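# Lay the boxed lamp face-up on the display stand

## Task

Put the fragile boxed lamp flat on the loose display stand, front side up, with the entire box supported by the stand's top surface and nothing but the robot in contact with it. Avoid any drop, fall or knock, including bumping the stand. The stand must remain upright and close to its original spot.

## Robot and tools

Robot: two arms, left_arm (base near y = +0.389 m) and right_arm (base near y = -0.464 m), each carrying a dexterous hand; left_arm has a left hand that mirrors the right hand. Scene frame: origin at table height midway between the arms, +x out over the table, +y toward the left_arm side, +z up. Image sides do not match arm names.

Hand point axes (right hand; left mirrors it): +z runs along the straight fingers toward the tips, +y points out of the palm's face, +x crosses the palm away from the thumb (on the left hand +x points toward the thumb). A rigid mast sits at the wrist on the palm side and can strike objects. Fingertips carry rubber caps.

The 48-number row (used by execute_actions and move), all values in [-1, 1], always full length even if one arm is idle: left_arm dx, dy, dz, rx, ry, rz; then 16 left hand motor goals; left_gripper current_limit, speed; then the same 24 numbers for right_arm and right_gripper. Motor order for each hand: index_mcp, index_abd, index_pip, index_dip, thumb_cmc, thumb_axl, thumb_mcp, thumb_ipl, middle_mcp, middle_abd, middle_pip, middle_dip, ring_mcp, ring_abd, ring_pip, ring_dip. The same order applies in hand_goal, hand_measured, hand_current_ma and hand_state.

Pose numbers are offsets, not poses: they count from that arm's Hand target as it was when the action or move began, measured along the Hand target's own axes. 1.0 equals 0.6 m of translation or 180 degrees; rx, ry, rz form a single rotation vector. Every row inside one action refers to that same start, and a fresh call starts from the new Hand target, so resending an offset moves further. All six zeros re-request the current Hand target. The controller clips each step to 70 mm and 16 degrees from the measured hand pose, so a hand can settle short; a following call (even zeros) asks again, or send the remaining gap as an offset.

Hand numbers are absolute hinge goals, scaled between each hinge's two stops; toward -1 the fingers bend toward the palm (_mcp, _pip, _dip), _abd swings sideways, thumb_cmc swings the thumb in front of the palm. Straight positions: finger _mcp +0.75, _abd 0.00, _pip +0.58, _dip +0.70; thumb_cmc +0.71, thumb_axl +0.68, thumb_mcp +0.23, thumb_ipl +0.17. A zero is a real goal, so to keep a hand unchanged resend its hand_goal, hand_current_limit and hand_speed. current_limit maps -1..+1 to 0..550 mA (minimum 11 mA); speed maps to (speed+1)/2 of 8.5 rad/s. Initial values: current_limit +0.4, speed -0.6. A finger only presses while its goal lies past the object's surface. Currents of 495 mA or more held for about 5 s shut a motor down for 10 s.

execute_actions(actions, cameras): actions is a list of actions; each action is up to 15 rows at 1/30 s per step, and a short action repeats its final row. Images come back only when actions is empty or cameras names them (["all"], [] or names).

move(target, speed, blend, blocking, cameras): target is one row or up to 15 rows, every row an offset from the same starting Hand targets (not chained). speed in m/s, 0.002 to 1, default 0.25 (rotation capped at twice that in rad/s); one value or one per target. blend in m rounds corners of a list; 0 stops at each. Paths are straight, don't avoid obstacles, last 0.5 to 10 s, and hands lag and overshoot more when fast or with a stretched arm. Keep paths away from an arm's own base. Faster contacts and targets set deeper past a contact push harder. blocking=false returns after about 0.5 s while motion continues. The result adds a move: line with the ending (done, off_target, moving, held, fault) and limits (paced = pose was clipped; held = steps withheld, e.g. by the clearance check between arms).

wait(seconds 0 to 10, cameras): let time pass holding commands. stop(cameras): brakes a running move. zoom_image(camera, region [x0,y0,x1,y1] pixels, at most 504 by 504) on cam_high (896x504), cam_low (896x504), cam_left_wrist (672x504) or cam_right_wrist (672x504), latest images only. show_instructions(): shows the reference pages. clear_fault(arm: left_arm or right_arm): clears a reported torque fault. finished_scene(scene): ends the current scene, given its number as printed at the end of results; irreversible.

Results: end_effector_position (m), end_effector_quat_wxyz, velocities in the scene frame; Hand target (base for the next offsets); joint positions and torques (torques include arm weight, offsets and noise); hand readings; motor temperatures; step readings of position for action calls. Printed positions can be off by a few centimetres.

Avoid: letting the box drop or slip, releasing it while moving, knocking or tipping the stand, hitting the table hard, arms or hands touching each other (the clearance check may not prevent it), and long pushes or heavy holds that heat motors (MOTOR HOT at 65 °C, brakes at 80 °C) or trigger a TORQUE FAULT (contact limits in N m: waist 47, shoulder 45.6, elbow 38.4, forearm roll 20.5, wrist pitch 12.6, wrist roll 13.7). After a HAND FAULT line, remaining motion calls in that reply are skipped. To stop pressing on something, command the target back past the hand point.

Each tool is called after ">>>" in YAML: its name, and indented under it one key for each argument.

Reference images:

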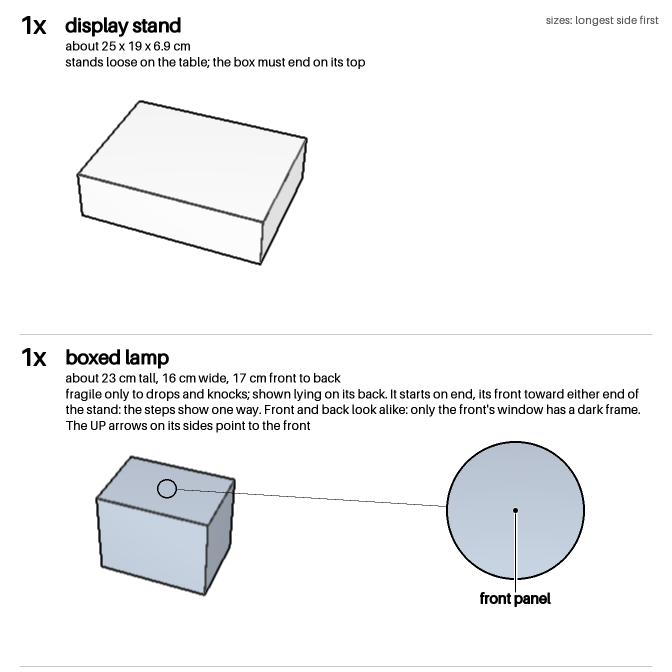

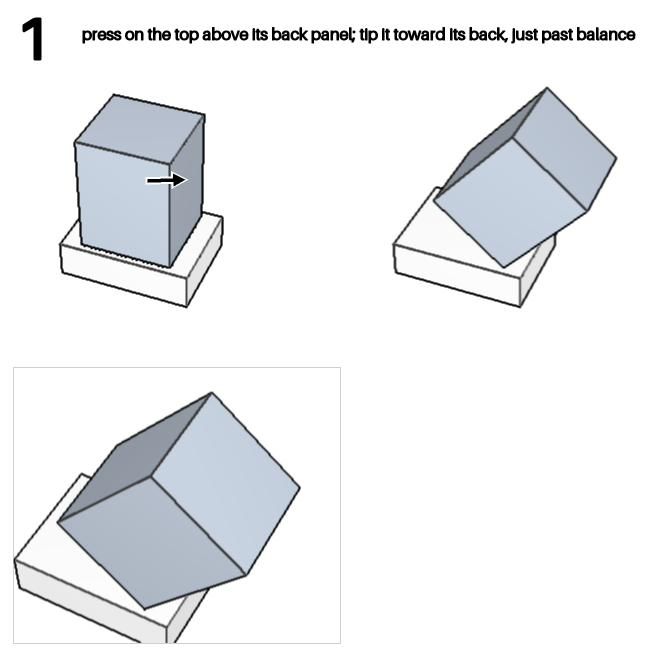

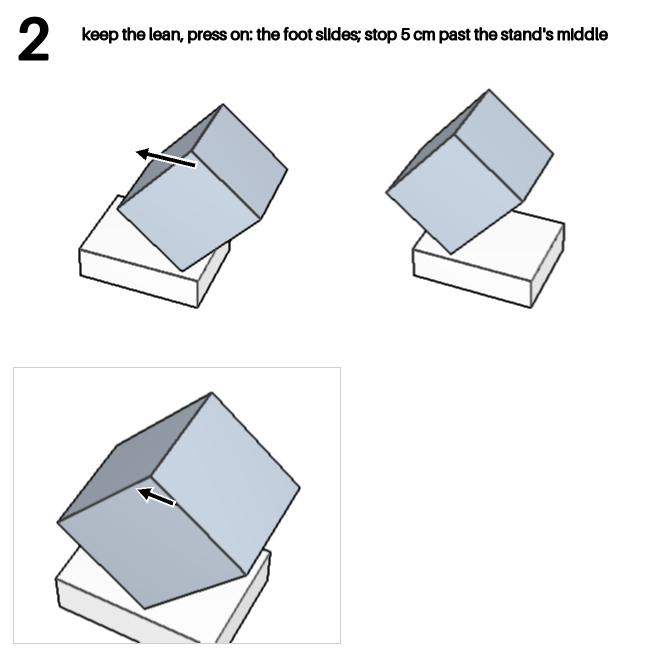

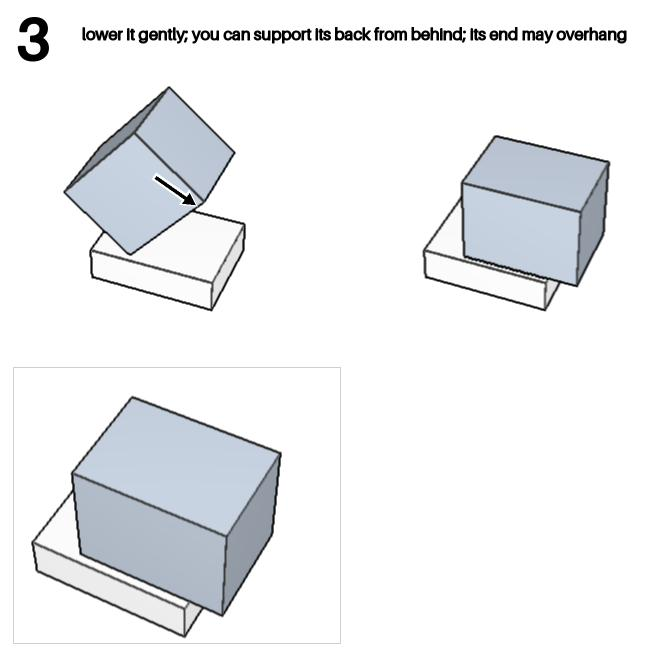

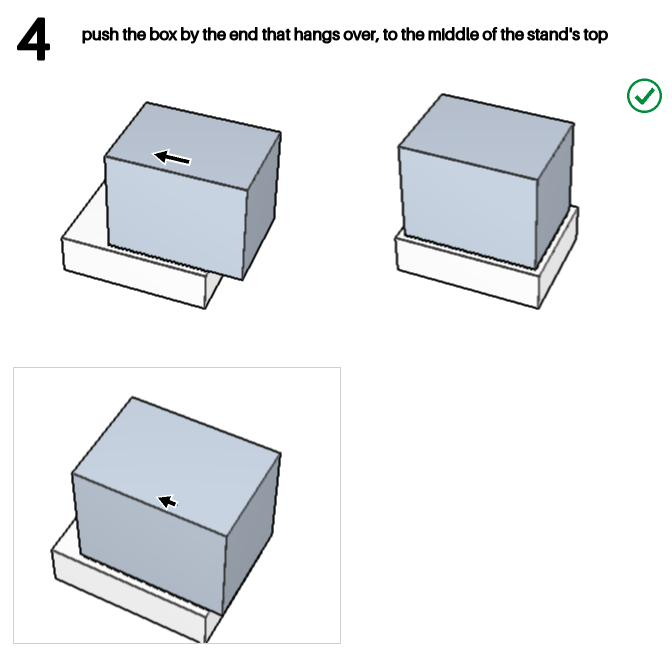

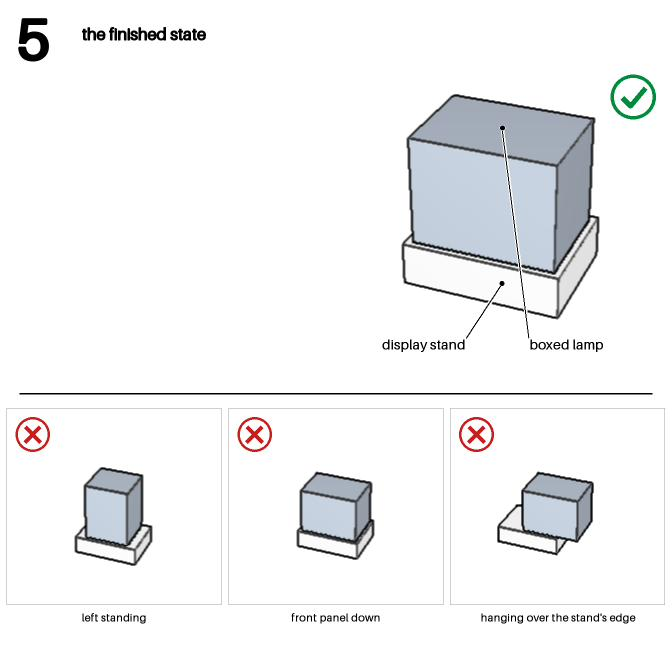

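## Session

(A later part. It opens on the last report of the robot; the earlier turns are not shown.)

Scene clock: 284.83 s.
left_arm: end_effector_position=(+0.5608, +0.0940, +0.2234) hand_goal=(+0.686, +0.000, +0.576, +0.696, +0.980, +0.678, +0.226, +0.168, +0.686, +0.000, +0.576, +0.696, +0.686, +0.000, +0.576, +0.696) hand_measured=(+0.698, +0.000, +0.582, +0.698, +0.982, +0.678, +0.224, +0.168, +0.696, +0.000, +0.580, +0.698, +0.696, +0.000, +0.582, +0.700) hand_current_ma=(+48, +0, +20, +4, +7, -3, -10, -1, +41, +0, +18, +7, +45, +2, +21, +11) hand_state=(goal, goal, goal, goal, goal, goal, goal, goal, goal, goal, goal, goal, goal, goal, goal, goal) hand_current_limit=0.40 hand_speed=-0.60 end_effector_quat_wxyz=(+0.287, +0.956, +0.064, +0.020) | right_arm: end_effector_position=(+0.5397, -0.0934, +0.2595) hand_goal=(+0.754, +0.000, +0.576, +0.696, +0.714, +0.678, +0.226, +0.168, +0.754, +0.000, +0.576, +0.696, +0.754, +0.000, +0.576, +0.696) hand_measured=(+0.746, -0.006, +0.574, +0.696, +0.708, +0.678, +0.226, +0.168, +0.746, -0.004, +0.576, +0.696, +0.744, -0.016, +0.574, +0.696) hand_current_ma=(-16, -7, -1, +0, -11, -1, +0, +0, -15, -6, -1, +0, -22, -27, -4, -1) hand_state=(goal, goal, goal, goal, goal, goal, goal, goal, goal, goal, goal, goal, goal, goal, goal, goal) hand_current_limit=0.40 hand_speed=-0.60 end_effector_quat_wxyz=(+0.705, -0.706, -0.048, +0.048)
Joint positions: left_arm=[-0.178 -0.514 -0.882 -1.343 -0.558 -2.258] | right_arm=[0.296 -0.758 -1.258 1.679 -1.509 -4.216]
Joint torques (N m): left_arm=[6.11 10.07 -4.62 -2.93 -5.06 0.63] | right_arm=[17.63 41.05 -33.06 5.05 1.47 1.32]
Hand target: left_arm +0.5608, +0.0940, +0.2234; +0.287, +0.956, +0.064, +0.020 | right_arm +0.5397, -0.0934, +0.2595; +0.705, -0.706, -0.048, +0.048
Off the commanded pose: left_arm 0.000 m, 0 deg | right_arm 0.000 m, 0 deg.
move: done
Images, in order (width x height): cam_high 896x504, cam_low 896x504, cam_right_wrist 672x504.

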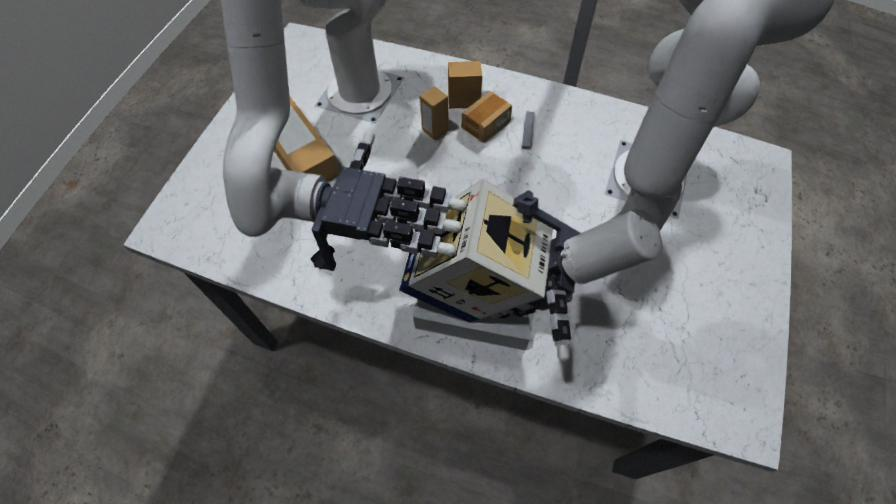

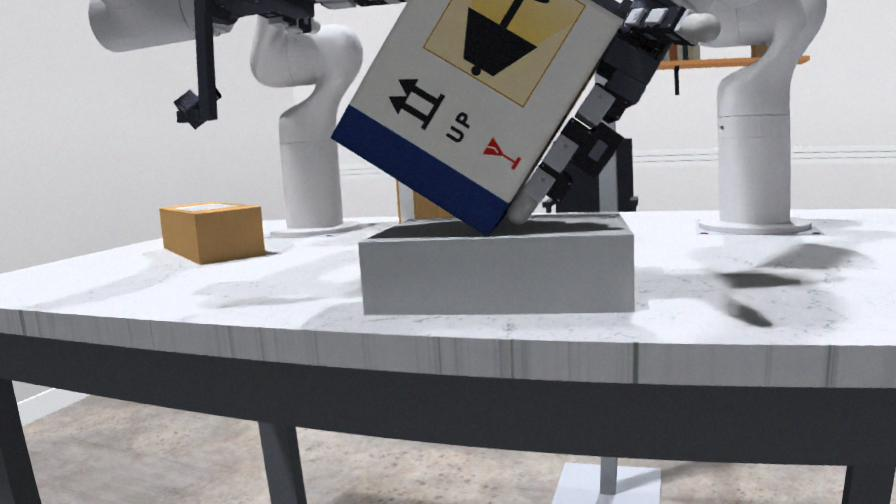

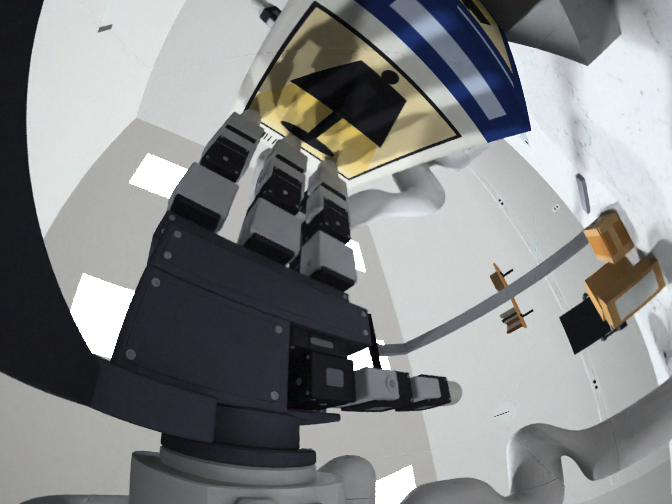

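>>> move:
  target:
    - [0,-0.055,0,0,0,0,0.6855,0,0.576,0.696,0.98,0.678,0.226,0.168,0.6855,0,0.576,0.696,0.6855,0,0.576,0.696,0.4,-0.6,0,0,0,0,0,0,0.754,0,0.576,0.696,0.714,0.678,0.226,0.168,0.754,0,0.576,0.696,0.754,0,0.576,0.696,0.4,-0.6]
    - [0,-0.0493,-0.227,-0.0644,0,0,0.754,0,0.576,0.696,0.98,0.678,0.226,0.168,0.754,0,0.576,0.696,0.754,0,0.576,0.696,0.4,-0.6,0,0,0,0,0,0,0.754,0,0.576,0.696,0.714,0.678,0.226,0.168,0.754,0,0.576,0.696,0.754,0,0.576,0.696,0.4,-0.6]
    - [0,-0.0293,-0.227,-0.0644,0,0,0.754,0,0.576,0.696,0.98,0.678,0.226,0.168,0.754,0,0.576,0.696,0.754,0,0.576,0.696,0.4,-0.6,0,0,0,0,0,0,0.754,0,0.576,0.696,0.714,0.678,0.226,0.168,0.754,0,0.576,0.696,0.754,0,0.576,0.696,0.4,-0.6]
  speed: [0.02,0.1,0.02]
  cameras: ["cam_low","cam_left_wrist"]

>>> zoom_image:
  camera: "cam_low"
  region: [240, 0, 660, 320]

Scene clock: 308.03 s.
left_arm: end_effector_position=(+0.5487, +0.1830, +0.3273) hand_goal=(+0.754, +0.000, +0.576, +0.696, +0.980, +0.678, +0.226, +0.168, +0.754, +0.000, +0.576, +0.696, +0.754, +0.000, +0.576, +0.696) hand_measured=(+0.760, +0.000, +0.580, +0.696, +0.984, +0.678, +0.224, +0.168, +0.758, +0.000, +0.580, +0.696, +0.758, +0.002, +0.580, +0.696) hand_current_ma=(+23, +2, +17, +1, +13, -3, -10, -1, +20, +2, +16, +2, +21, +4, +13, +0) hand_state=(goal, goal, goal, goal, goal, goal, goal, goal, goal, goal, goal, goal, goal, goal, goal, goal) hand_current_limit=0.40 hand_speed=-0.60 end_effector_quat_wxyz=(+0.382, +0.922, +0.062, +0.026) | right_arm: end_effector_position=(+0.5397, -0.0934, +0.2595) hand_goal=(+0.754, +0.000, +0.576, +0.696, +0.714, +0.678, +0.226, +0.168, +0.754, +0.000, +0.576, +0.696, +0.754, +0.000, +0.576, +0.696) hand_measured=(+0.746, -0.002, +0.574, +0.696, +0.708, +0.678, +0.226, +0.168, +0.746, -0.002, +0.576, +0.696, +0.744, -0.010, +0.574, +0.696) hand_current_ma=(-16, -3, -1, +0, -11, -1, +0, +0, -15, -3, -1, +0, -21, -14, -2, -1) hand_state=(goal, goal, goal, goal, goal, goal, goal, goal, goal, goal, goal, goal, goal, goal, goal, goal) hand_current_limit=0.40 hand_speed=-0.60 end_effector_quat_wxyz=(+0.705, -0.706, -0.048, +0.048)
Joint positions: left_arm=[0.057 -0.336 -0.813 -1.233 -0.839 -2.229] | right_arm=[0.296 -0.758 -1.258 1.679 -1.509 -4.216]
Joint torques (N m): left_arm=[-11.45 34.26 -17.89 -2.95 1.91 -1.03] | right_arm=[-6.95 40.76 -32.75 5.06 1.32 0.7]
Hand target: left_arm +0.5487, +0.1829, +0.3273; +0.382, +0.922, +0.062, +0.026 | right_arm +0.5397, -0.0934, +0.2595; +0.705, -0.706, -0.048, +0.048
Off the commanded pose: left_arm 0.000 m, 0 deg | right_arm 0.000 m, 0 deg.
move: done
Images, in order (width x height): cam_low 896x504, cam_left_wrist 672x504.

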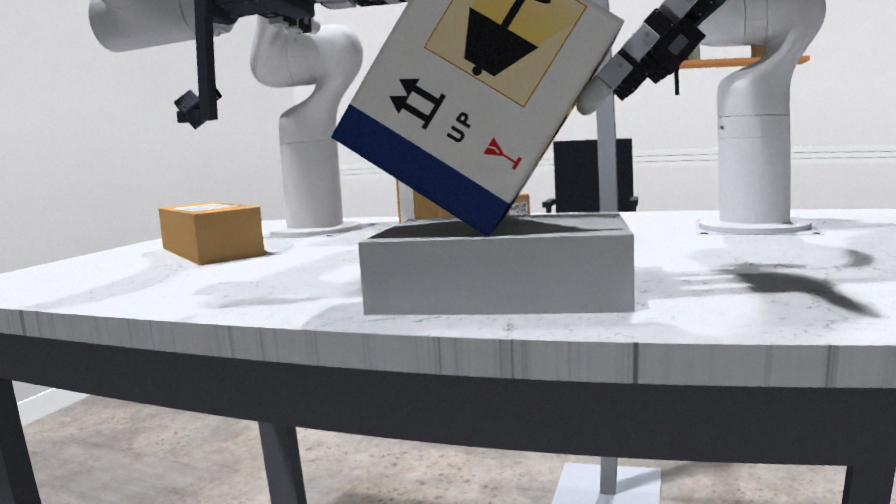

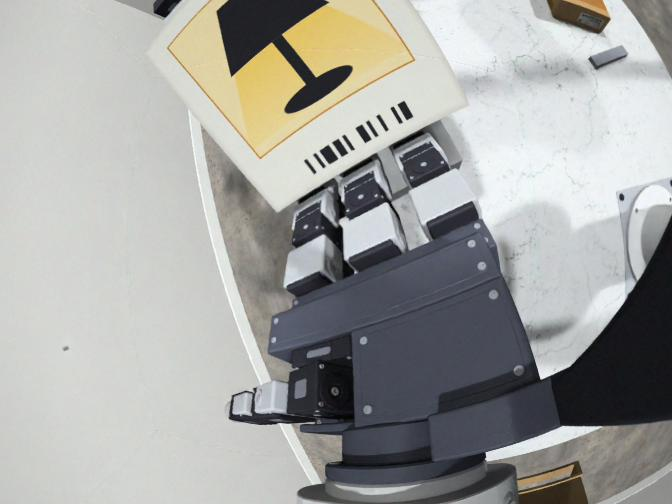

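Scaled by 1.200 from the camera's 896x504 image, which has a finer 1280x720 frame.

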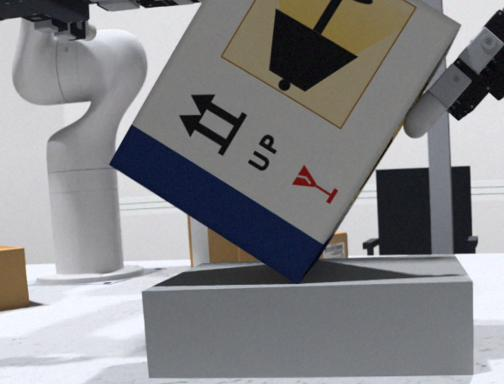

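>>> move:
  target:
    - [0,-0.0304,-0.0026,0,0,0,0.754,0,0.576,0.696,0.98,0.678,0.226,0.168,0.754,0,0.576,0.696,0.754,0,0.576,0.696,0.4,-0.6,0,-0.004,0.0515,0,0,0,0.754,0,0.576,0.696,0.714,0.678,0.226,0.168,0.754,0,0.576,0.696,0.754,0,0.576,0.696,0.4,-0.6]
    - [0,-0.0561,-0.0019,0,0,0,0.754,0,0.576,0.696,0.98,0.678,0.226,0.168,0.754,0,0.576,0.696,0.754,0,0.576,0.696,0.4,-0.6,0,-0.0043,0.0715,0,0,0,0.754,0,0.576,0.696,0.714,0.678,0.226,0.168,0.754,0,0.576,0.696,0.754,0,0.576,0.696,0.4,-0.6]
  speed: 0.02
  blend: [0.002,0]
  cameras: ["cam_low","cam_left_wrist"]

>>> zoom_image:
  camera: "cam_low"
  region: [240, 0, 660, 320]

Scene clock: 337.37 s.
left_arm: end_effector_position=(+0.5455, +0.2072, +0.3043) hand_goal=(+0.754, +0.000, +0.576, +0.696, +0.980, +0.678, +0.226, +0.168, +0.754, +0.000, +0.576, +0.696, +0.754, +0.000, +0.576, +0.696) hand_measured=(+0.770, +0.000, +0.582, +0.696, +0.984, +0.678, +0.224, +0.168, +0.768, +0.002, +0.582, +0.698, +0.770, +0.002, +0.582, +0.698) hand_current_ma=(+73, +2, +25, +3, +13, -3, -10, -1, +64, +4, +22, +5, +71, +5, +25, +5) hand_state=(goal, goal, goal, goal, goal, goal, goal, goal, goal, goal, goal, goal, goal, goal, goal, goal) hand_current_limit=0.40 hand_speed=-0.60 end_effector_quat_wxyz=(+0.382, +0.922, +0.062, +0.026) | right_arm: end_effector_position=(+0.5339, -0.0509, +0.2620) hand_goal=(+0.754, +0.000, +0.576, +0.696, +0.714, +0.678, +0.226, +0.168, +0.754, +0.000, +0.576, +0.696, +0.754, +0.000, +0.576, +0.696) hand_measured=(+0.746, -0.002, +0.576, +0.696, +0.708, +0.678, +0.226, +0.168, +0.746, -0.002, +0.576, +0.696, +0.746, -0.004, +0.576, +0.696) hand_current_ma=(-14, -1, +0, +0, -11, -1, +0, +0, -14, -1, +0, +0, -15, -3, -1, -1) hand_state=(goal, goal, goal, goal, goal, goal, goal, goal, goal, goal, goal, goal, goal, goal, goal, goal) hand_current_limit=0.40 hand_speed=-0.60 end_effector_quat_wxyz=(+0.705, -0.706, -0.048, +0.048)
Joint positions: left_arm=[0.11 -0.377 -0.8 -1.238 -0.843 -2.15] | right_arm=[0.366 -0.767 -1.281 1.739 -1.474 -4.206]
Joint torques (N m): left_arm=[9.08 7.39 -3.1 -3.07 -4.67 1.24] | right_arm=[10.82 22.62 -33.98 5.77 1.38 1.2]
Hand target: left_arm +0.5455, +0.2073, +0.3043; +0.382, +0.922, +0.062, +0.026 | right_arm +0.5339, -0.0509, +0.2620; +0.705, -0.706, -0.048, +0.048
Off the commanded pose: left_arm 0.000 m, 0 deg | right_arm 0.000 m, 0 deg.
move: done
Images, in order (width x height): cam_low 896x504, cam_left_wrist 672x504.

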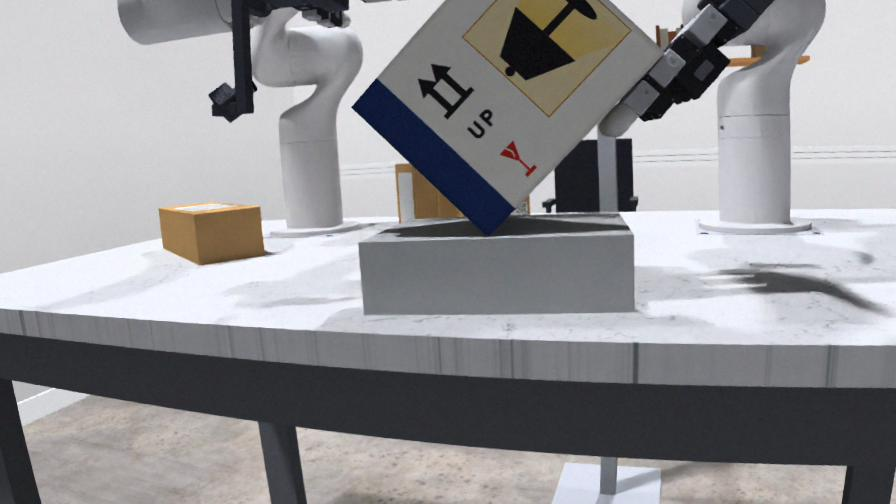

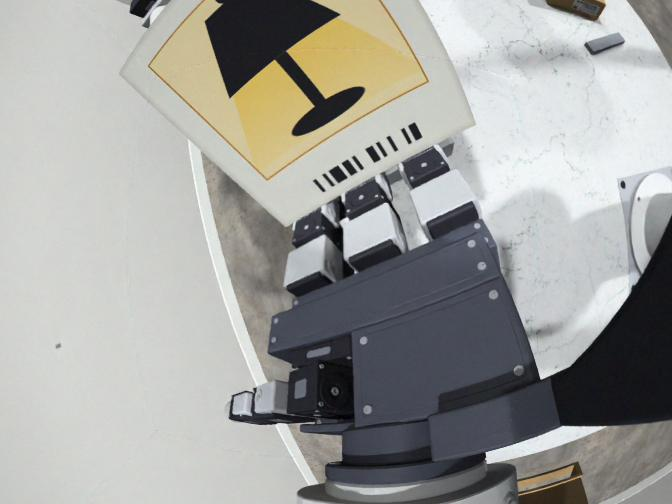

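Scaled by 1.200 from the camera's 896x504 image, which has a finer 1280x720 frame.

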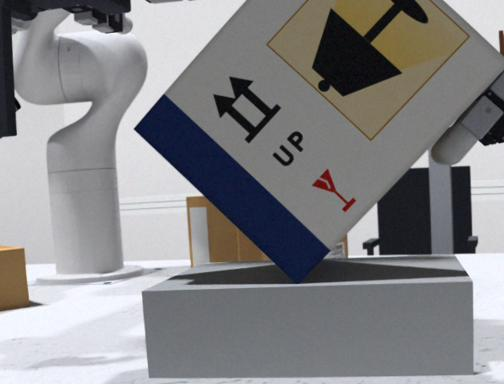

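>>> move:
  target:
    - [0,-0.0415,0.0035,0,0,0,0.5485,0,0.576,0.696,0.98,0.678,0.226,0.168,0.5485,0,0.576,0.696,0.5485,0,0.576,0.696,0.6,-0.9835,0,0,0,0,0,0,0.754,0,0.576,0.696,0.714,0.678,0.226,0.168,0.754,0,0.576,0.696,0.754,0,0.576,0.696,0.4,-0.6]
    - [0,-0.0825,0.0106,0,0,0,0.5485,0,0.576,0.696,0.98,0.678,0.226,0.168,0.5485,0,0.576,0.696,0.5485,0,0.576,0.696,0.6,-0.9835,0,0,0,0,0,0,0.754,0,0.576,0.696,0.714,0.678,0.226,0.168,0.754,0,0.576,0.696,0.754,0,0.576,0.696,0.4,-0.6]
    - [0,-0.1227,0.0213,0,0,0,0.5485,0,0.576,0.696,0.98,0.678,0.226,0.168,0.5485,0,0.576,0.696,0.5485,0,0.576,0.696,0.6,-0.9835,0,0,0,0,0,0,0.754,0,0.576,0.696,0.714,0.678,0.226,0.168,0.754,0,0.576,0.696,0.754,0,0.576,0.696,0.4,-0.6]
  speed: 0.02
  blend: [0.003,0.003,0]
  cameras: ["cam_low","cam_left_wrist"]

>>> zoom_image:
  camera: "cam_low"
  region: [280, 20, 700, 340]

Scene clock: 358.50 s.
left_arm: end_effector_position=(+0.5397, +0.2498, +0.2432) hand_goal=(+0.548, +0.000, +0.576, +0.696, +0.980, +0.678, +0.226, +0.168, +0.548, +0.000, +0.576, +0.696, +0.548, +0.000, +0.576, +0.696) hand_measured=(+0.572, +0.000, +0.582, +0.696, +0.984, +0.678, +0.224, +0.168, +0.574, +0.002, +0.582, +0.698, +0.578, +0.002, +0.582, +0.698) hand_current_ma=(+106, +2, +25, +3, +13, -3, -10, -1, +117, +4, +22, +5, +134, +5, +25, +5) hand_state=(blocked, goal, goal, goal, goal, goal, goal, goal, blocked, goal, goal, goal, blocked, goal, goal, goal) hand_current_limit=0.60 hand_speed=-0.98 end_effector_quat_wxyz=(+0.382, +0.922, +0.062, +0.026) | right_arm: end_effector_position=(+0.5339, -0.0509, +0.2620) hand_goal=(+0.754, +0.000, +0.576, +0.696, +0.714, +0.678, +0.226, +0.168, +0.754, +0.000, +0.576, +0.696, +0.754, +0.000, +0.576, +0.696) hand_measured=(+0.746, -0.002, +0.576, +0.696, +0.708, +0.678, +0.226, +0.168, +0.746, -0.002, +0.576, +0.696, +0.746, -0.004, +0.576, +0.696) hand_current_ma=(-14, -1, +0, +0, -11, -1, +0, +0, -14, -1, +0, +0, -15, -3, -1, -1) hand_state=(goal, goal, goal, goal, goal, goal, goal, goal, goal, goal, goal, goal, goal, goal, goal, goal) hand_current_limit=0.40 hand_speed=-0.60 end_effector_quat_wxyz=(+0.705, -0.706, -0.048, +0.048)
Joint positions: left_arm=[0.205 -0.508 -0.795 -1.275 -0.832 -1.962] | right_arm=[0.366 -0.767 -1.281 1.739 -1.474 -4.206]
Joint torques (N m): left_arm=[9.04 7.57 -15.7 -3.33 1.48 1.06] | right_arm=[9.6 21.07 -33.46 5.55 1.44 1.28]
Hand target: left_arm +0.5397, +0.2499, +0.2432; +0.382, +0.922, +0.062, +0.026 | right_arm +0.5339, -0.0509, +0.2620; +0.705, -0.706, -0.048, +0.048
Off the commanded pose: left_arm 0.000 m, 0 deg | right_arm 0.000 m, 0 deg.
move: done
Images, in order (width x height): cam_low 896x504, cam_left_wrist 672x504.

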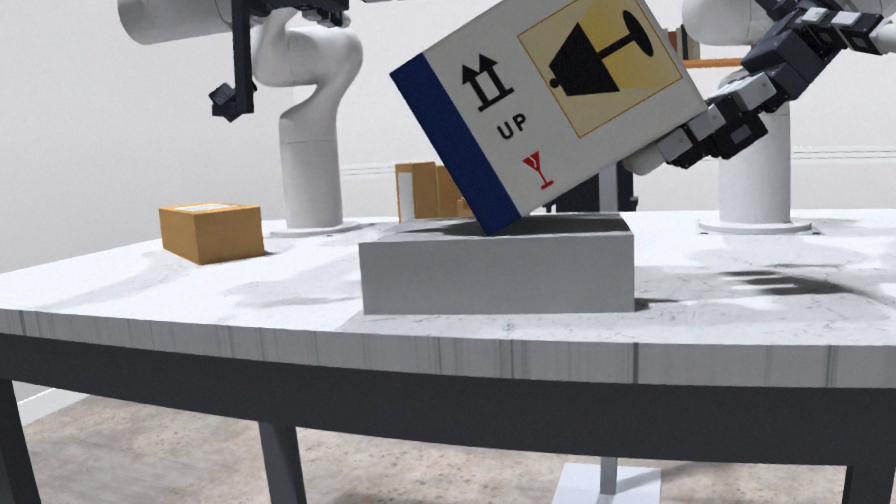

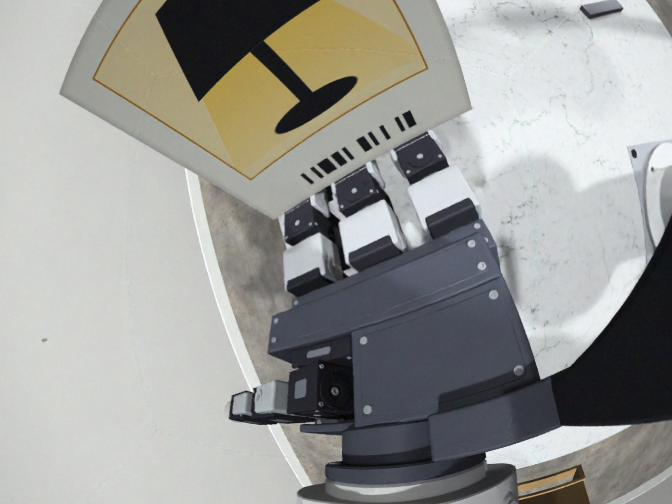

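Scaled by 1.200 from the camera's 896x504 image, which has a finer 1280x720 frame.

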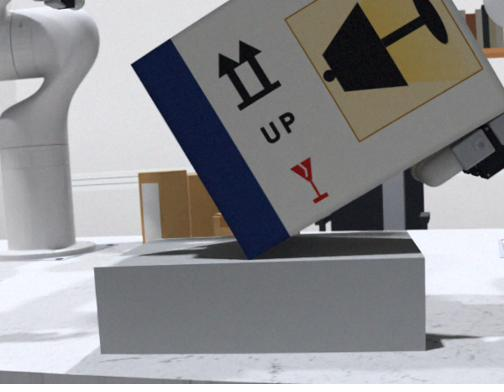

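>>> move:
  target:
    - [0,-0.0391,0.0141,0,0,0,0.206,0,0.576,0.696,0.98,0.678,0.226,0.168,0.206,0,0.576,0.696,0.206,0,0.576,0.696,0.6,-0.9835,0,0,0,0,0,0,0.754,0,0.576,0.696,0.714,0.678,0.226,0.168,0.754,0,0.576,0.696,0.754,0,0.576,0.696,0.4,-0.6]
    - [0,-0.077,0.0317,0,0,0,0.206,0,0.576,0.696,0.98,0.678,0.226,0.168,0.206,0,0.576,0.696,0.206,0,0.576,0.696,0.6,-0.9835,0,0,0,0,0,0,0.754,0,0.576,0.696,0.714,0.678,0.226,0.168,0.754,0,0.576,0.696,0.754,0,0.576,0.696,0.4,-0.6]
    - [0,-0.1129,0.0526,0,0,0,0.206,0,0.576,0.696,0.98,0.678,0.226,0.168,0.206,0,0.576,0.696,0.206,0,0.576,0.696,0.6,-0.9835,0,0,0,0,0,0,0.754,0,0.576,0.696,0.714,0.678,0.226,0.168,0.754,0,0.576,0.696,0.754,0,0.576,0.696,0.4,-0.6]
    - [0,-0.1472,0.0762,0,0,0,0.206,0,0.576,0.696,0.98,0.678,0.226,0.168,0.206,0,0.576,0.696,0.206,0,0.576,0.696,0.6,-0.9835,0,0,0,0,0,0,0.754,0,0.576,0.696,0.714,0.678,0.226,0.168,0.754,0,0.576,0.696,0.754,0,0.576,0.696,0.4,-0.6]
    - [0,-0.179,0.1031,0,0,0,0.206,0,0.576,0.696,0.98,0.678,0.226,0.168,0.206,0,0.576,0.696,0.206,0,0.576,0.696,0.6,-0.9835,0,0,0,0,0,0,0.754,0,0.576,0.696,0.714,0.678,0.226,0.168,0.754,0,0.576,0.696,0.754,0,0.576,0.696,0.4,-0.6]
  speed: 0.02
  blend: [0.003,0.003,0.003,0.003,0]
  cameras: ["cam_high","cam_low"]

>>> zoom_image:
  camera: "cam_low"
  region: [420, 100, 840, 360]

Scene clock: 387.53 s.
left_arm: end_effector_position=(+0.5355, +0.2817, +0.1235) hand_goal=(+0.206, +0.000, +0.576, +0.696, +0.980, +0.678, +0.226, +0.168, +0.206, +0.000, +0.576, +0.696, +0.206, +0.000, +0.576, +0.696) hand_measured=(+0.238, +0.000, +0.582, +0.696, +0.984, +0.678, +0.224, +0.168, +0.244, +0.002, +0.582, +0.698, +0.252, +0.002, +0.582, +0.698) hand_current_ma=(+151, +2, +25, +3, +13, -3, -10, -1, +179, +4, +22, +5, +215, +5, +25, +5) hand_state=(blocked, goal, goal, goal, goal, goal, goal, goal, blocked, goal, goal, goal, blocked, goal, goal, goal) hand_current_limit=0.60 hand_speed=-0.98 end_effector_quat_wxyz=(+0.382, +0.922, +0.062, +0.026) | right_arm: end_effector_position=(+0.5339, -0.0509, +0.2620) hand_goal=(+0.754, +0.000, +0.576, +0.696, +0.714, +0.678, +0.226, +0.168, +0.754, +0.000, +0.576, +0.696, +0.754, +0.000, +0.576, +0.696) hand_measured=(+0.746, -0.002, +0.576, +0.696, +0.708, +0.678, +0.226, +0.168, +0.746, -0.002, +0.576, +0.696, +0.746, -0.004, +0.576, +0.696) hand_current_ma=(-14, -1, +0, +0, -11, -1, +0, +0, -14, -1, +0, +0, -15, -3, -1, -1) hand_state=(goal, goal, goal, goal, goal, goal, goal, goal, goal, goal, goal, goal, goal, goal, goal, goal) hand_current_limit=0.40 hand_speed=-0.60 end_effector_quat_wxyz=(+0.705, -0.706, -0.048, +0.048)
Joint positions: left_arm=[0.275 -0.803 -0.864 -1.417 -0.794 -1.655] | right_arm=[0.366 -0.767 -1.281 1.739 -1.474 -4.206]
Joint torques (N m): left_arm=[9.59 10.89 -11.79 -1.76 1.07 1.18] | right_arm=[9.44 19.7 -33.31 5.75 1.39 1.1]
Hand target: left_arm +0.5355, +0.2817, +0.1235; +0.382, +0.922, +0.062, +0.026 | right_arm +0.5339, -0.0509, +0.2620; +0.705, -0.706, -0.048, +0.048
Off the commanded pose: left_arm 0.000 m, 0 deg | right_arm 0.000 m, 0 deg.
move: done
Images, in order (width x height): cam_high 896x504, cam_low 896x504.

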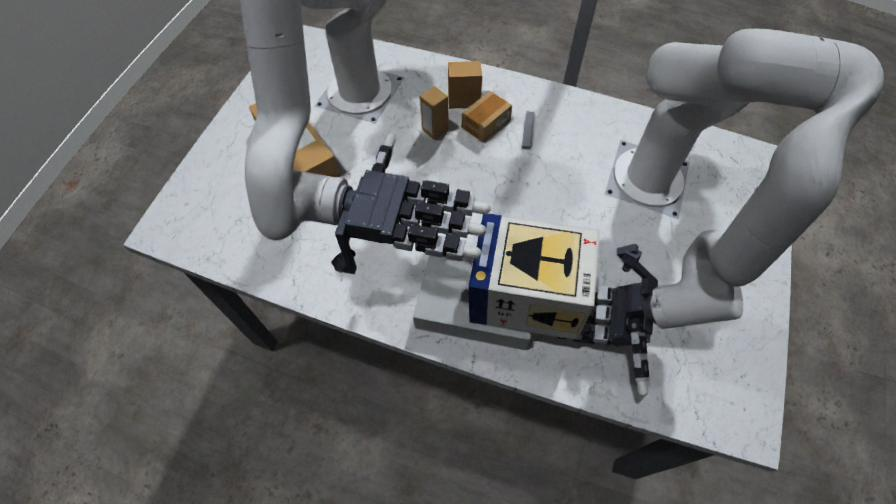

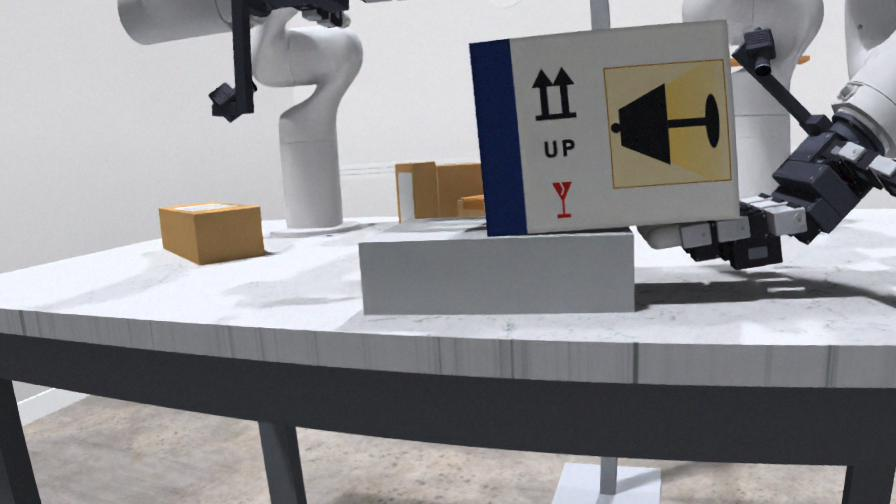

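Scaled by 1.200 from the camera's 896x504 image, which has a finer 1280x720 frame.

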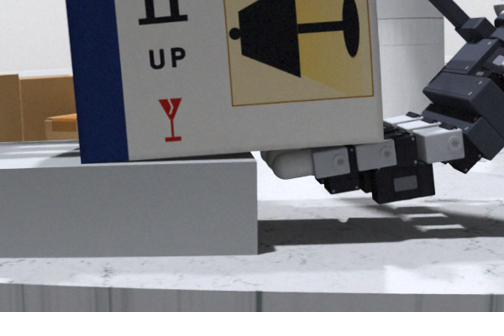

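>>> move:
  target:
    - [0,-0.0293,0.0293,0,0,0,0.1375,0,0.576,0.696,0.98,0.678,0.226,0.168,0.1375,0,0.576,0.696,0.1375,0,0.576,0.696,0.6,-0.9835,0,0,0,0,0,0,0.754,0,0.576,0.696,0.714,0.678,0.226,0.168,0.754,0,0.576,0.696,0.754,0,0.576,0.696,0.4,-0.6]
    - [0,-0.0361,0.0361,0,0,0,0.1375,0,0.576,0.696,0.98,0.678,0.226,0.168,0.1375,0,0.576,0.696,0.1375,0,0.576,0.696,0.6,-0.9835,0,0,0,0,0,0,0.754,0,0.576,0.696,0.714,0.678,0.226,0.168,0.754,0,0.576,0.696,0.754,0,0.576,0.696,0.4,-0.6]
  speed: 0.015
  blend: [0.002,0]
  cameras: ["cam_high","cam_low"]

>>> zoom_image:
  camera: "cam_low"
  region: [420, 100, 840, 360]

Scene clock: 403.30 s.
left_arm: end_effector_position=(+0.5355, +0.2817, +0.0929) hand_goal=(+0.138, +0.000, +0.576, +0.696, +0.980, +0.678, +0.226, +0.168, +0.138, +0.000, +0.576, +0.696, +0.138, +0.000, +0.576, +0.696) hand_measured=(+0.164, +0.000, +0.582, +0.696, +0.984, +0.678, +0.224, +0.168, +0.158, +0.002, +0.582, +0.698, +0.160, +0.002, +0.582, +0.698) hand_current_ma=(+116, +2, +25, +3, +13, -3, -10, -1, +91, +4, +22, +5, +100, +5, +25, +5) hand_state=(blocked, goal, goal, goal, goal, goal, goal, goal, blocked, goal, goal, goal, blocked, goal, goal, goal) hand_current_limit=0.60 hand_speed=-0.98 end_effector_quat_wxyz=(+0.382, +0.922, +0.062, +0.026) | right_arm: end_effector_position=(+0.5339, -0.0509, +0.2620) hand_goal=(+0.754, +0.000, +0.576, +0.696, +0.714, +0.678, +0.226, +0.168, +0.754, +0.000, +0.576, +0.696, +0.754, +0.000, +0.576, +0.696) hand_measured=(+0.746, -0.002, +0.576, +0.696, +0.708, +0.678, +0.226, +0.168, +0.746, -0.002, +0.576, +0.696, +0.746, -0.004, +0.576, +0.696) hand_current_ma=(-14, -1, +0, +0, -11, -1, +0, +0, -14, -1, +0, +0, -15, -3, -1, -1) hand_state=(goal, goal, goal, goal, goal, goal, goal, goal, goal, goal, goal, goal, goal, goal, goal, goal) hand_current_limit=0.40 hand_speed=-0.60 end_effector_quat_wxyz=(+0.705, -0.706, -0.048, +0.048)
Joint positions: left_arm=[0.275 -0.881 -0.894 -1.464 -0.787 -1.588] | right_arm=[0.366 -0.767 -1.281 1.739 -1.474 -4.206]
Joint torques (N m): left_arm=[-6.21 11.3 -11.6 -2.94 1.57 1.05] | right_arm=[9.22 19.97 -33.64 5.45 1.57 1.16]
Hand target: left_arm +0.5355, +0.2817, +0.0928; +0.382, +0.922, +0.062, +0.026 | right_arm +0.5339, -0.0509, +0.2620; +0.705, -0.706, -0.048, +0.048
Off the commanded pose: left_arm 0.000 m, 0 deg | right_arm 0.000 m, 0 deg.
move: done
Images, in order (width x height): cam_high 896x504, cam_low 896x504.

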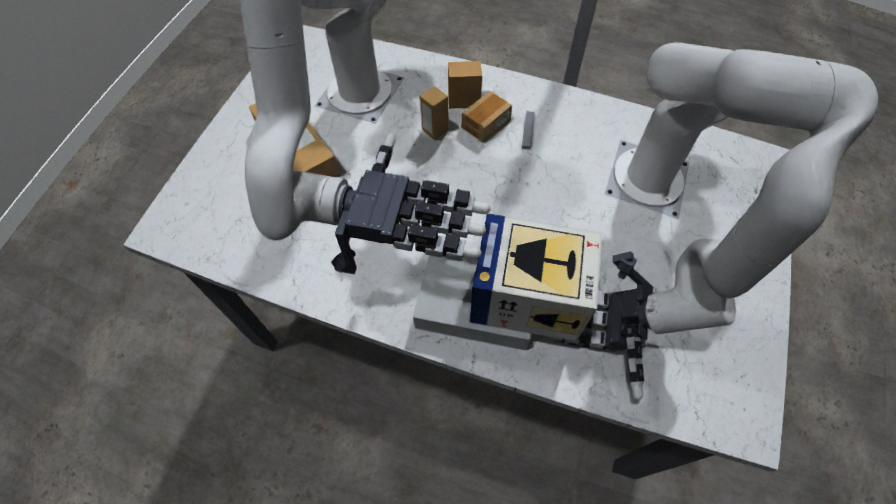

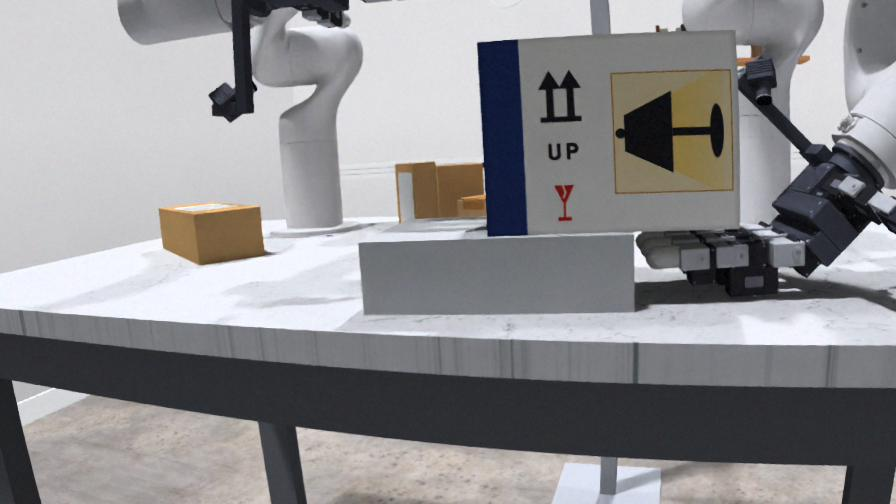

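Scaled by 1.200 from the camera's 896x504 image, which has a finer 1280x720 frame.

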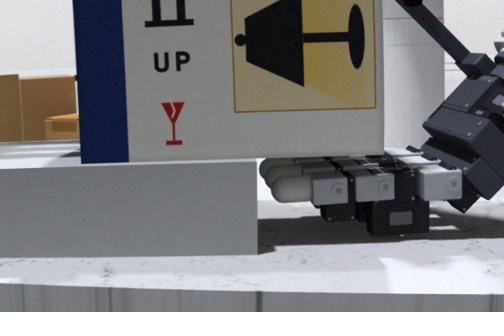

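>>> move:
  target:
    - [0,-0.0035,0.0035,0,0,0,0.17,0,0.576,0.696,0.98,0.678,0.226,0.168,0.17,0,0.576,0.696,0.17,0,0.576,0.696,0.4,-0.9,0,0,0,0,0,0,0.754,0,0.576,0.696,0.714,0.678,0.226,0.168,0.754,0,0.576,0.696,0.754,0,0.576,0.696,0.4,-0.6]
    - [0,-0.1096,-0.1025,0,0,0,0.17,0,0.576,0.696,0.98,0.678,0.226,0.168,0.17,0,0.576,0.696,0.17,0,0.576,0.696,0.4,-0.9,0,0,-0.12,0,0,0,0.754,0,0.576,0.696,0.714,0.678,0.226,0.168,0.754,0,0.576,0.696,0.754,0,0.576,0.696,0.4,-0.6]
    - [0,0.0707,-0.2828,0,0,0,0.754,0,0.576,0.696,0.98,0.678,0.226,0.168,0.754,0,0.576,0.696,0.754,0,0.576,0.696,0.4,-0.6,0,0,-0.25,0,0,0,0.754,0,0.576,0.696,0.714,0.678,0.226,0.168,0.754,0,0.576,0.696,0.754,0,0.576,0.696,0.4,-0.6]
    - [0,0.1122,-0.2413,0,0,0,0.754,0,0.576,0.696,0.98,0.678,0.226,0.168,0.754,0,0.576,0.696,0.754,0,0.576,0.696,0.4,-0.6,0,0,-0.25,0,0,0,0.754,0,0.576,0.696,0.714,0.678,0.226,0.168,0.754,0,0.576,0.696,0.754,0,0.576,0.696,0.4,-0.6]
  speed: [0.01,0.05,0.12,0.08]
  cameras: ["cam_high","cam_low","cam_left_wrist"]

>>> zoom_image:
  camera: "cam_high"
  region: [380, 180, 660, 400]

>>> zoom_image:
  camera: "cam_low"
  region: [440, 200, 650, 320]

Scene clock: 428.80 s.
left_arm: end_effector_position=(+0.5281, +0.3361, +0.2428) hand_goal=(+0.754, +0.000, +0.576, +0.696, +0.980, +0.678, +0.226, +0.168, +0.754, +0.000, +0.576, +0.696, +0.754, +0.000, +0.576, +0.696) hand_measured=(+0.760, +0.000, +0.582, +0.696, +0.984, +0.678, +0.224, +0.168, +0.758, +0.002, +0.582, +0.698, +0.758, +0.002, +0.582, +0.698) hand_current_ma=(+23, +2, +24, +3, +17, -3, -10, -1, +18, +4, +21, +5, +20, +5, +24, +5) hand_state=(goal, goal, goal, goal, goal, goal, goal, goal, goal, goal, goal, goal, goal, goal, goal, goal) hand_current_limit=0.40 hand_speed=-0.60 end_effector_quat_wxyz=(+0.382, +0.922, +0.062, +0.026) | right_arm: end_effector_position=(+0.5543, -0.1995, +0.2624) hand_goal=(+0.754, +0.000, +0.576, +0.696, +0.714, +0.678, +0.226, +0.168, +0.754, +0.000, +0.576, +0.696, +0.754, +0.000, +0.576, +0.696) hand_measured=(+0.746, -0.002, +0.576, +0.696, +0.708, +0.678, +0.226, +0.168, +0.746, -0.002, +0.576, +0.696, +0.746, -0.002, +0.576, +0.696) hand_current_ma=(-14, -1, +0, +0, -11, -1, +0, +0, -15, -1, +0, +0, -15, -3, -1, -1) hand_state=(goal, goal, goal, goal, goal, goal, goal, goal, goal, goal, goal, goal, goal, goal, goal, goal) hand_current_limit=0.40 hand_speed=-0.60 end_effector_quat_wxyz=(+0.705, -0.706, -0.048, +0.048)
Joint positions: left_arm=[0.393 -0.526 -0.825 -1.102 -0.887 -1.95] | right_arm=[0.118 -0.746 -1.245 1.522 -1.594 -4.214]
Joint torques (N m): left_arm=[-10.16 36.26 -2.13 -2.35 1.81 -0.79] | right_arm=[-9.78 18.34 -32.88 -3.64 -3.97 0.84]
Hand target: left_arm +0.5281, +0.3361, +0.2428; +0.382, +0.922, +0.062, +0.026 | right_arm +0.5543, -0.1995, +0.2624; +0.705, -0.706, -0.048, +0.048
Off the commanded pose: left_arm 0.000 m, 0 deg | right_arm 0.000 m, 0 deg.
move: done
Images, in order (width x height): cam_high 896x504, cam_low 896x504, cam_left_wrist 672x504.

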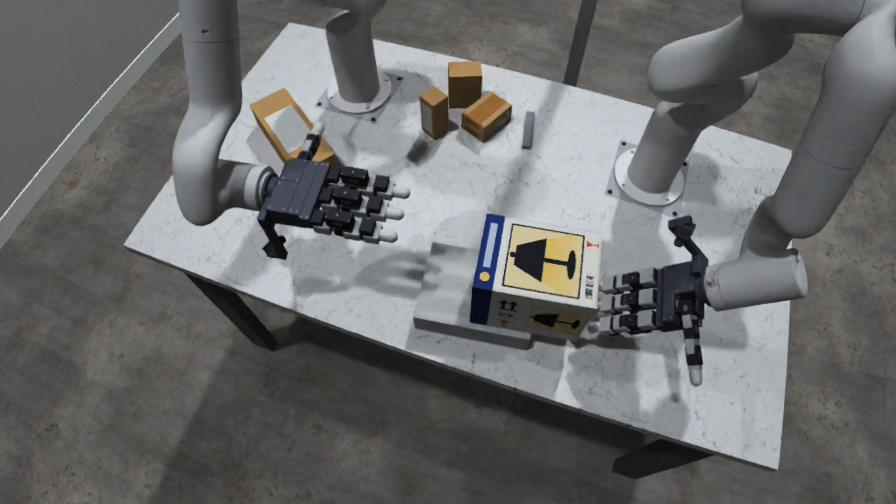

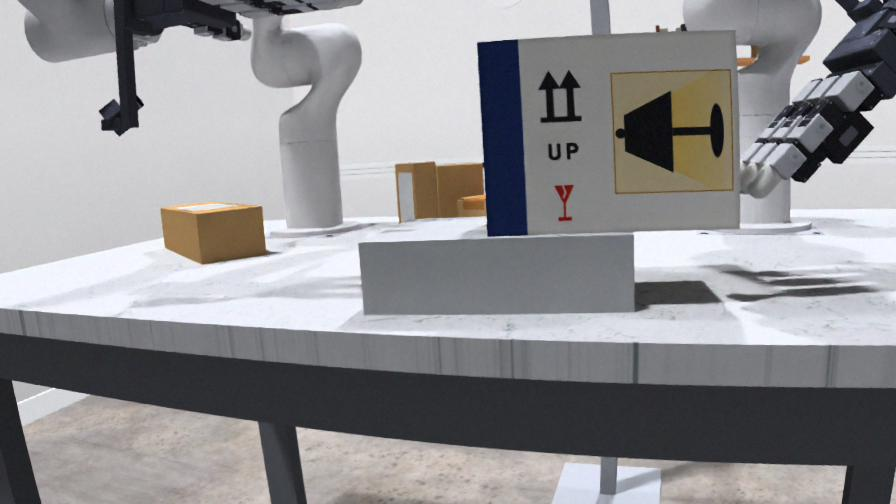

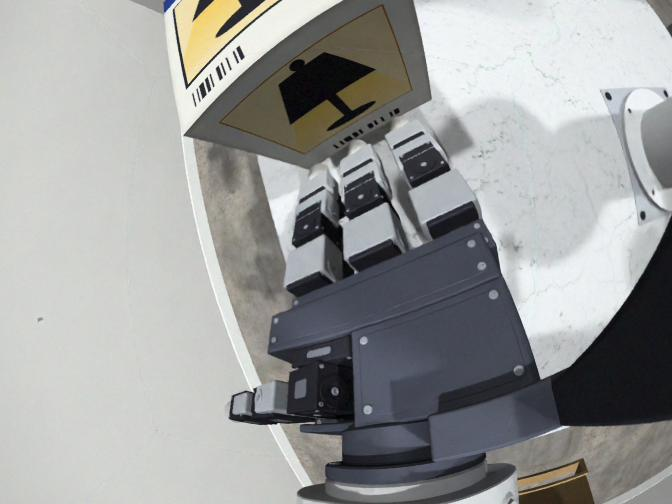

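Scaled by 1.800 from the camera's 896x504 image, which has a finer 1280x720 frame.

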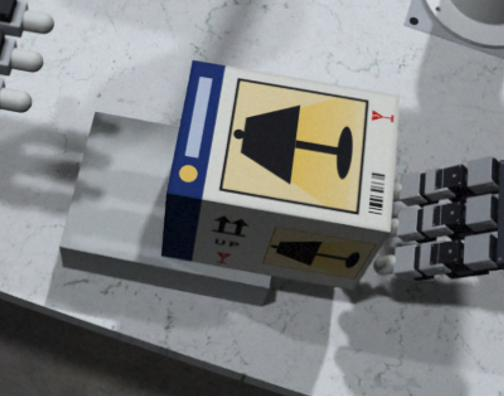

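Scaled by 2.400 from the camera's 896x504 image, which has a finer 1280x720 frame.

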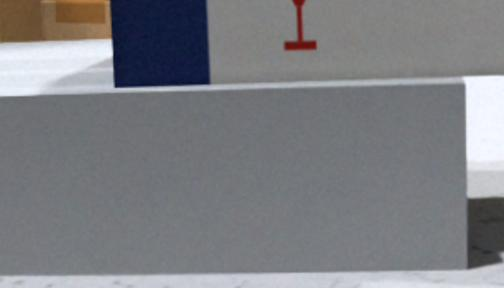

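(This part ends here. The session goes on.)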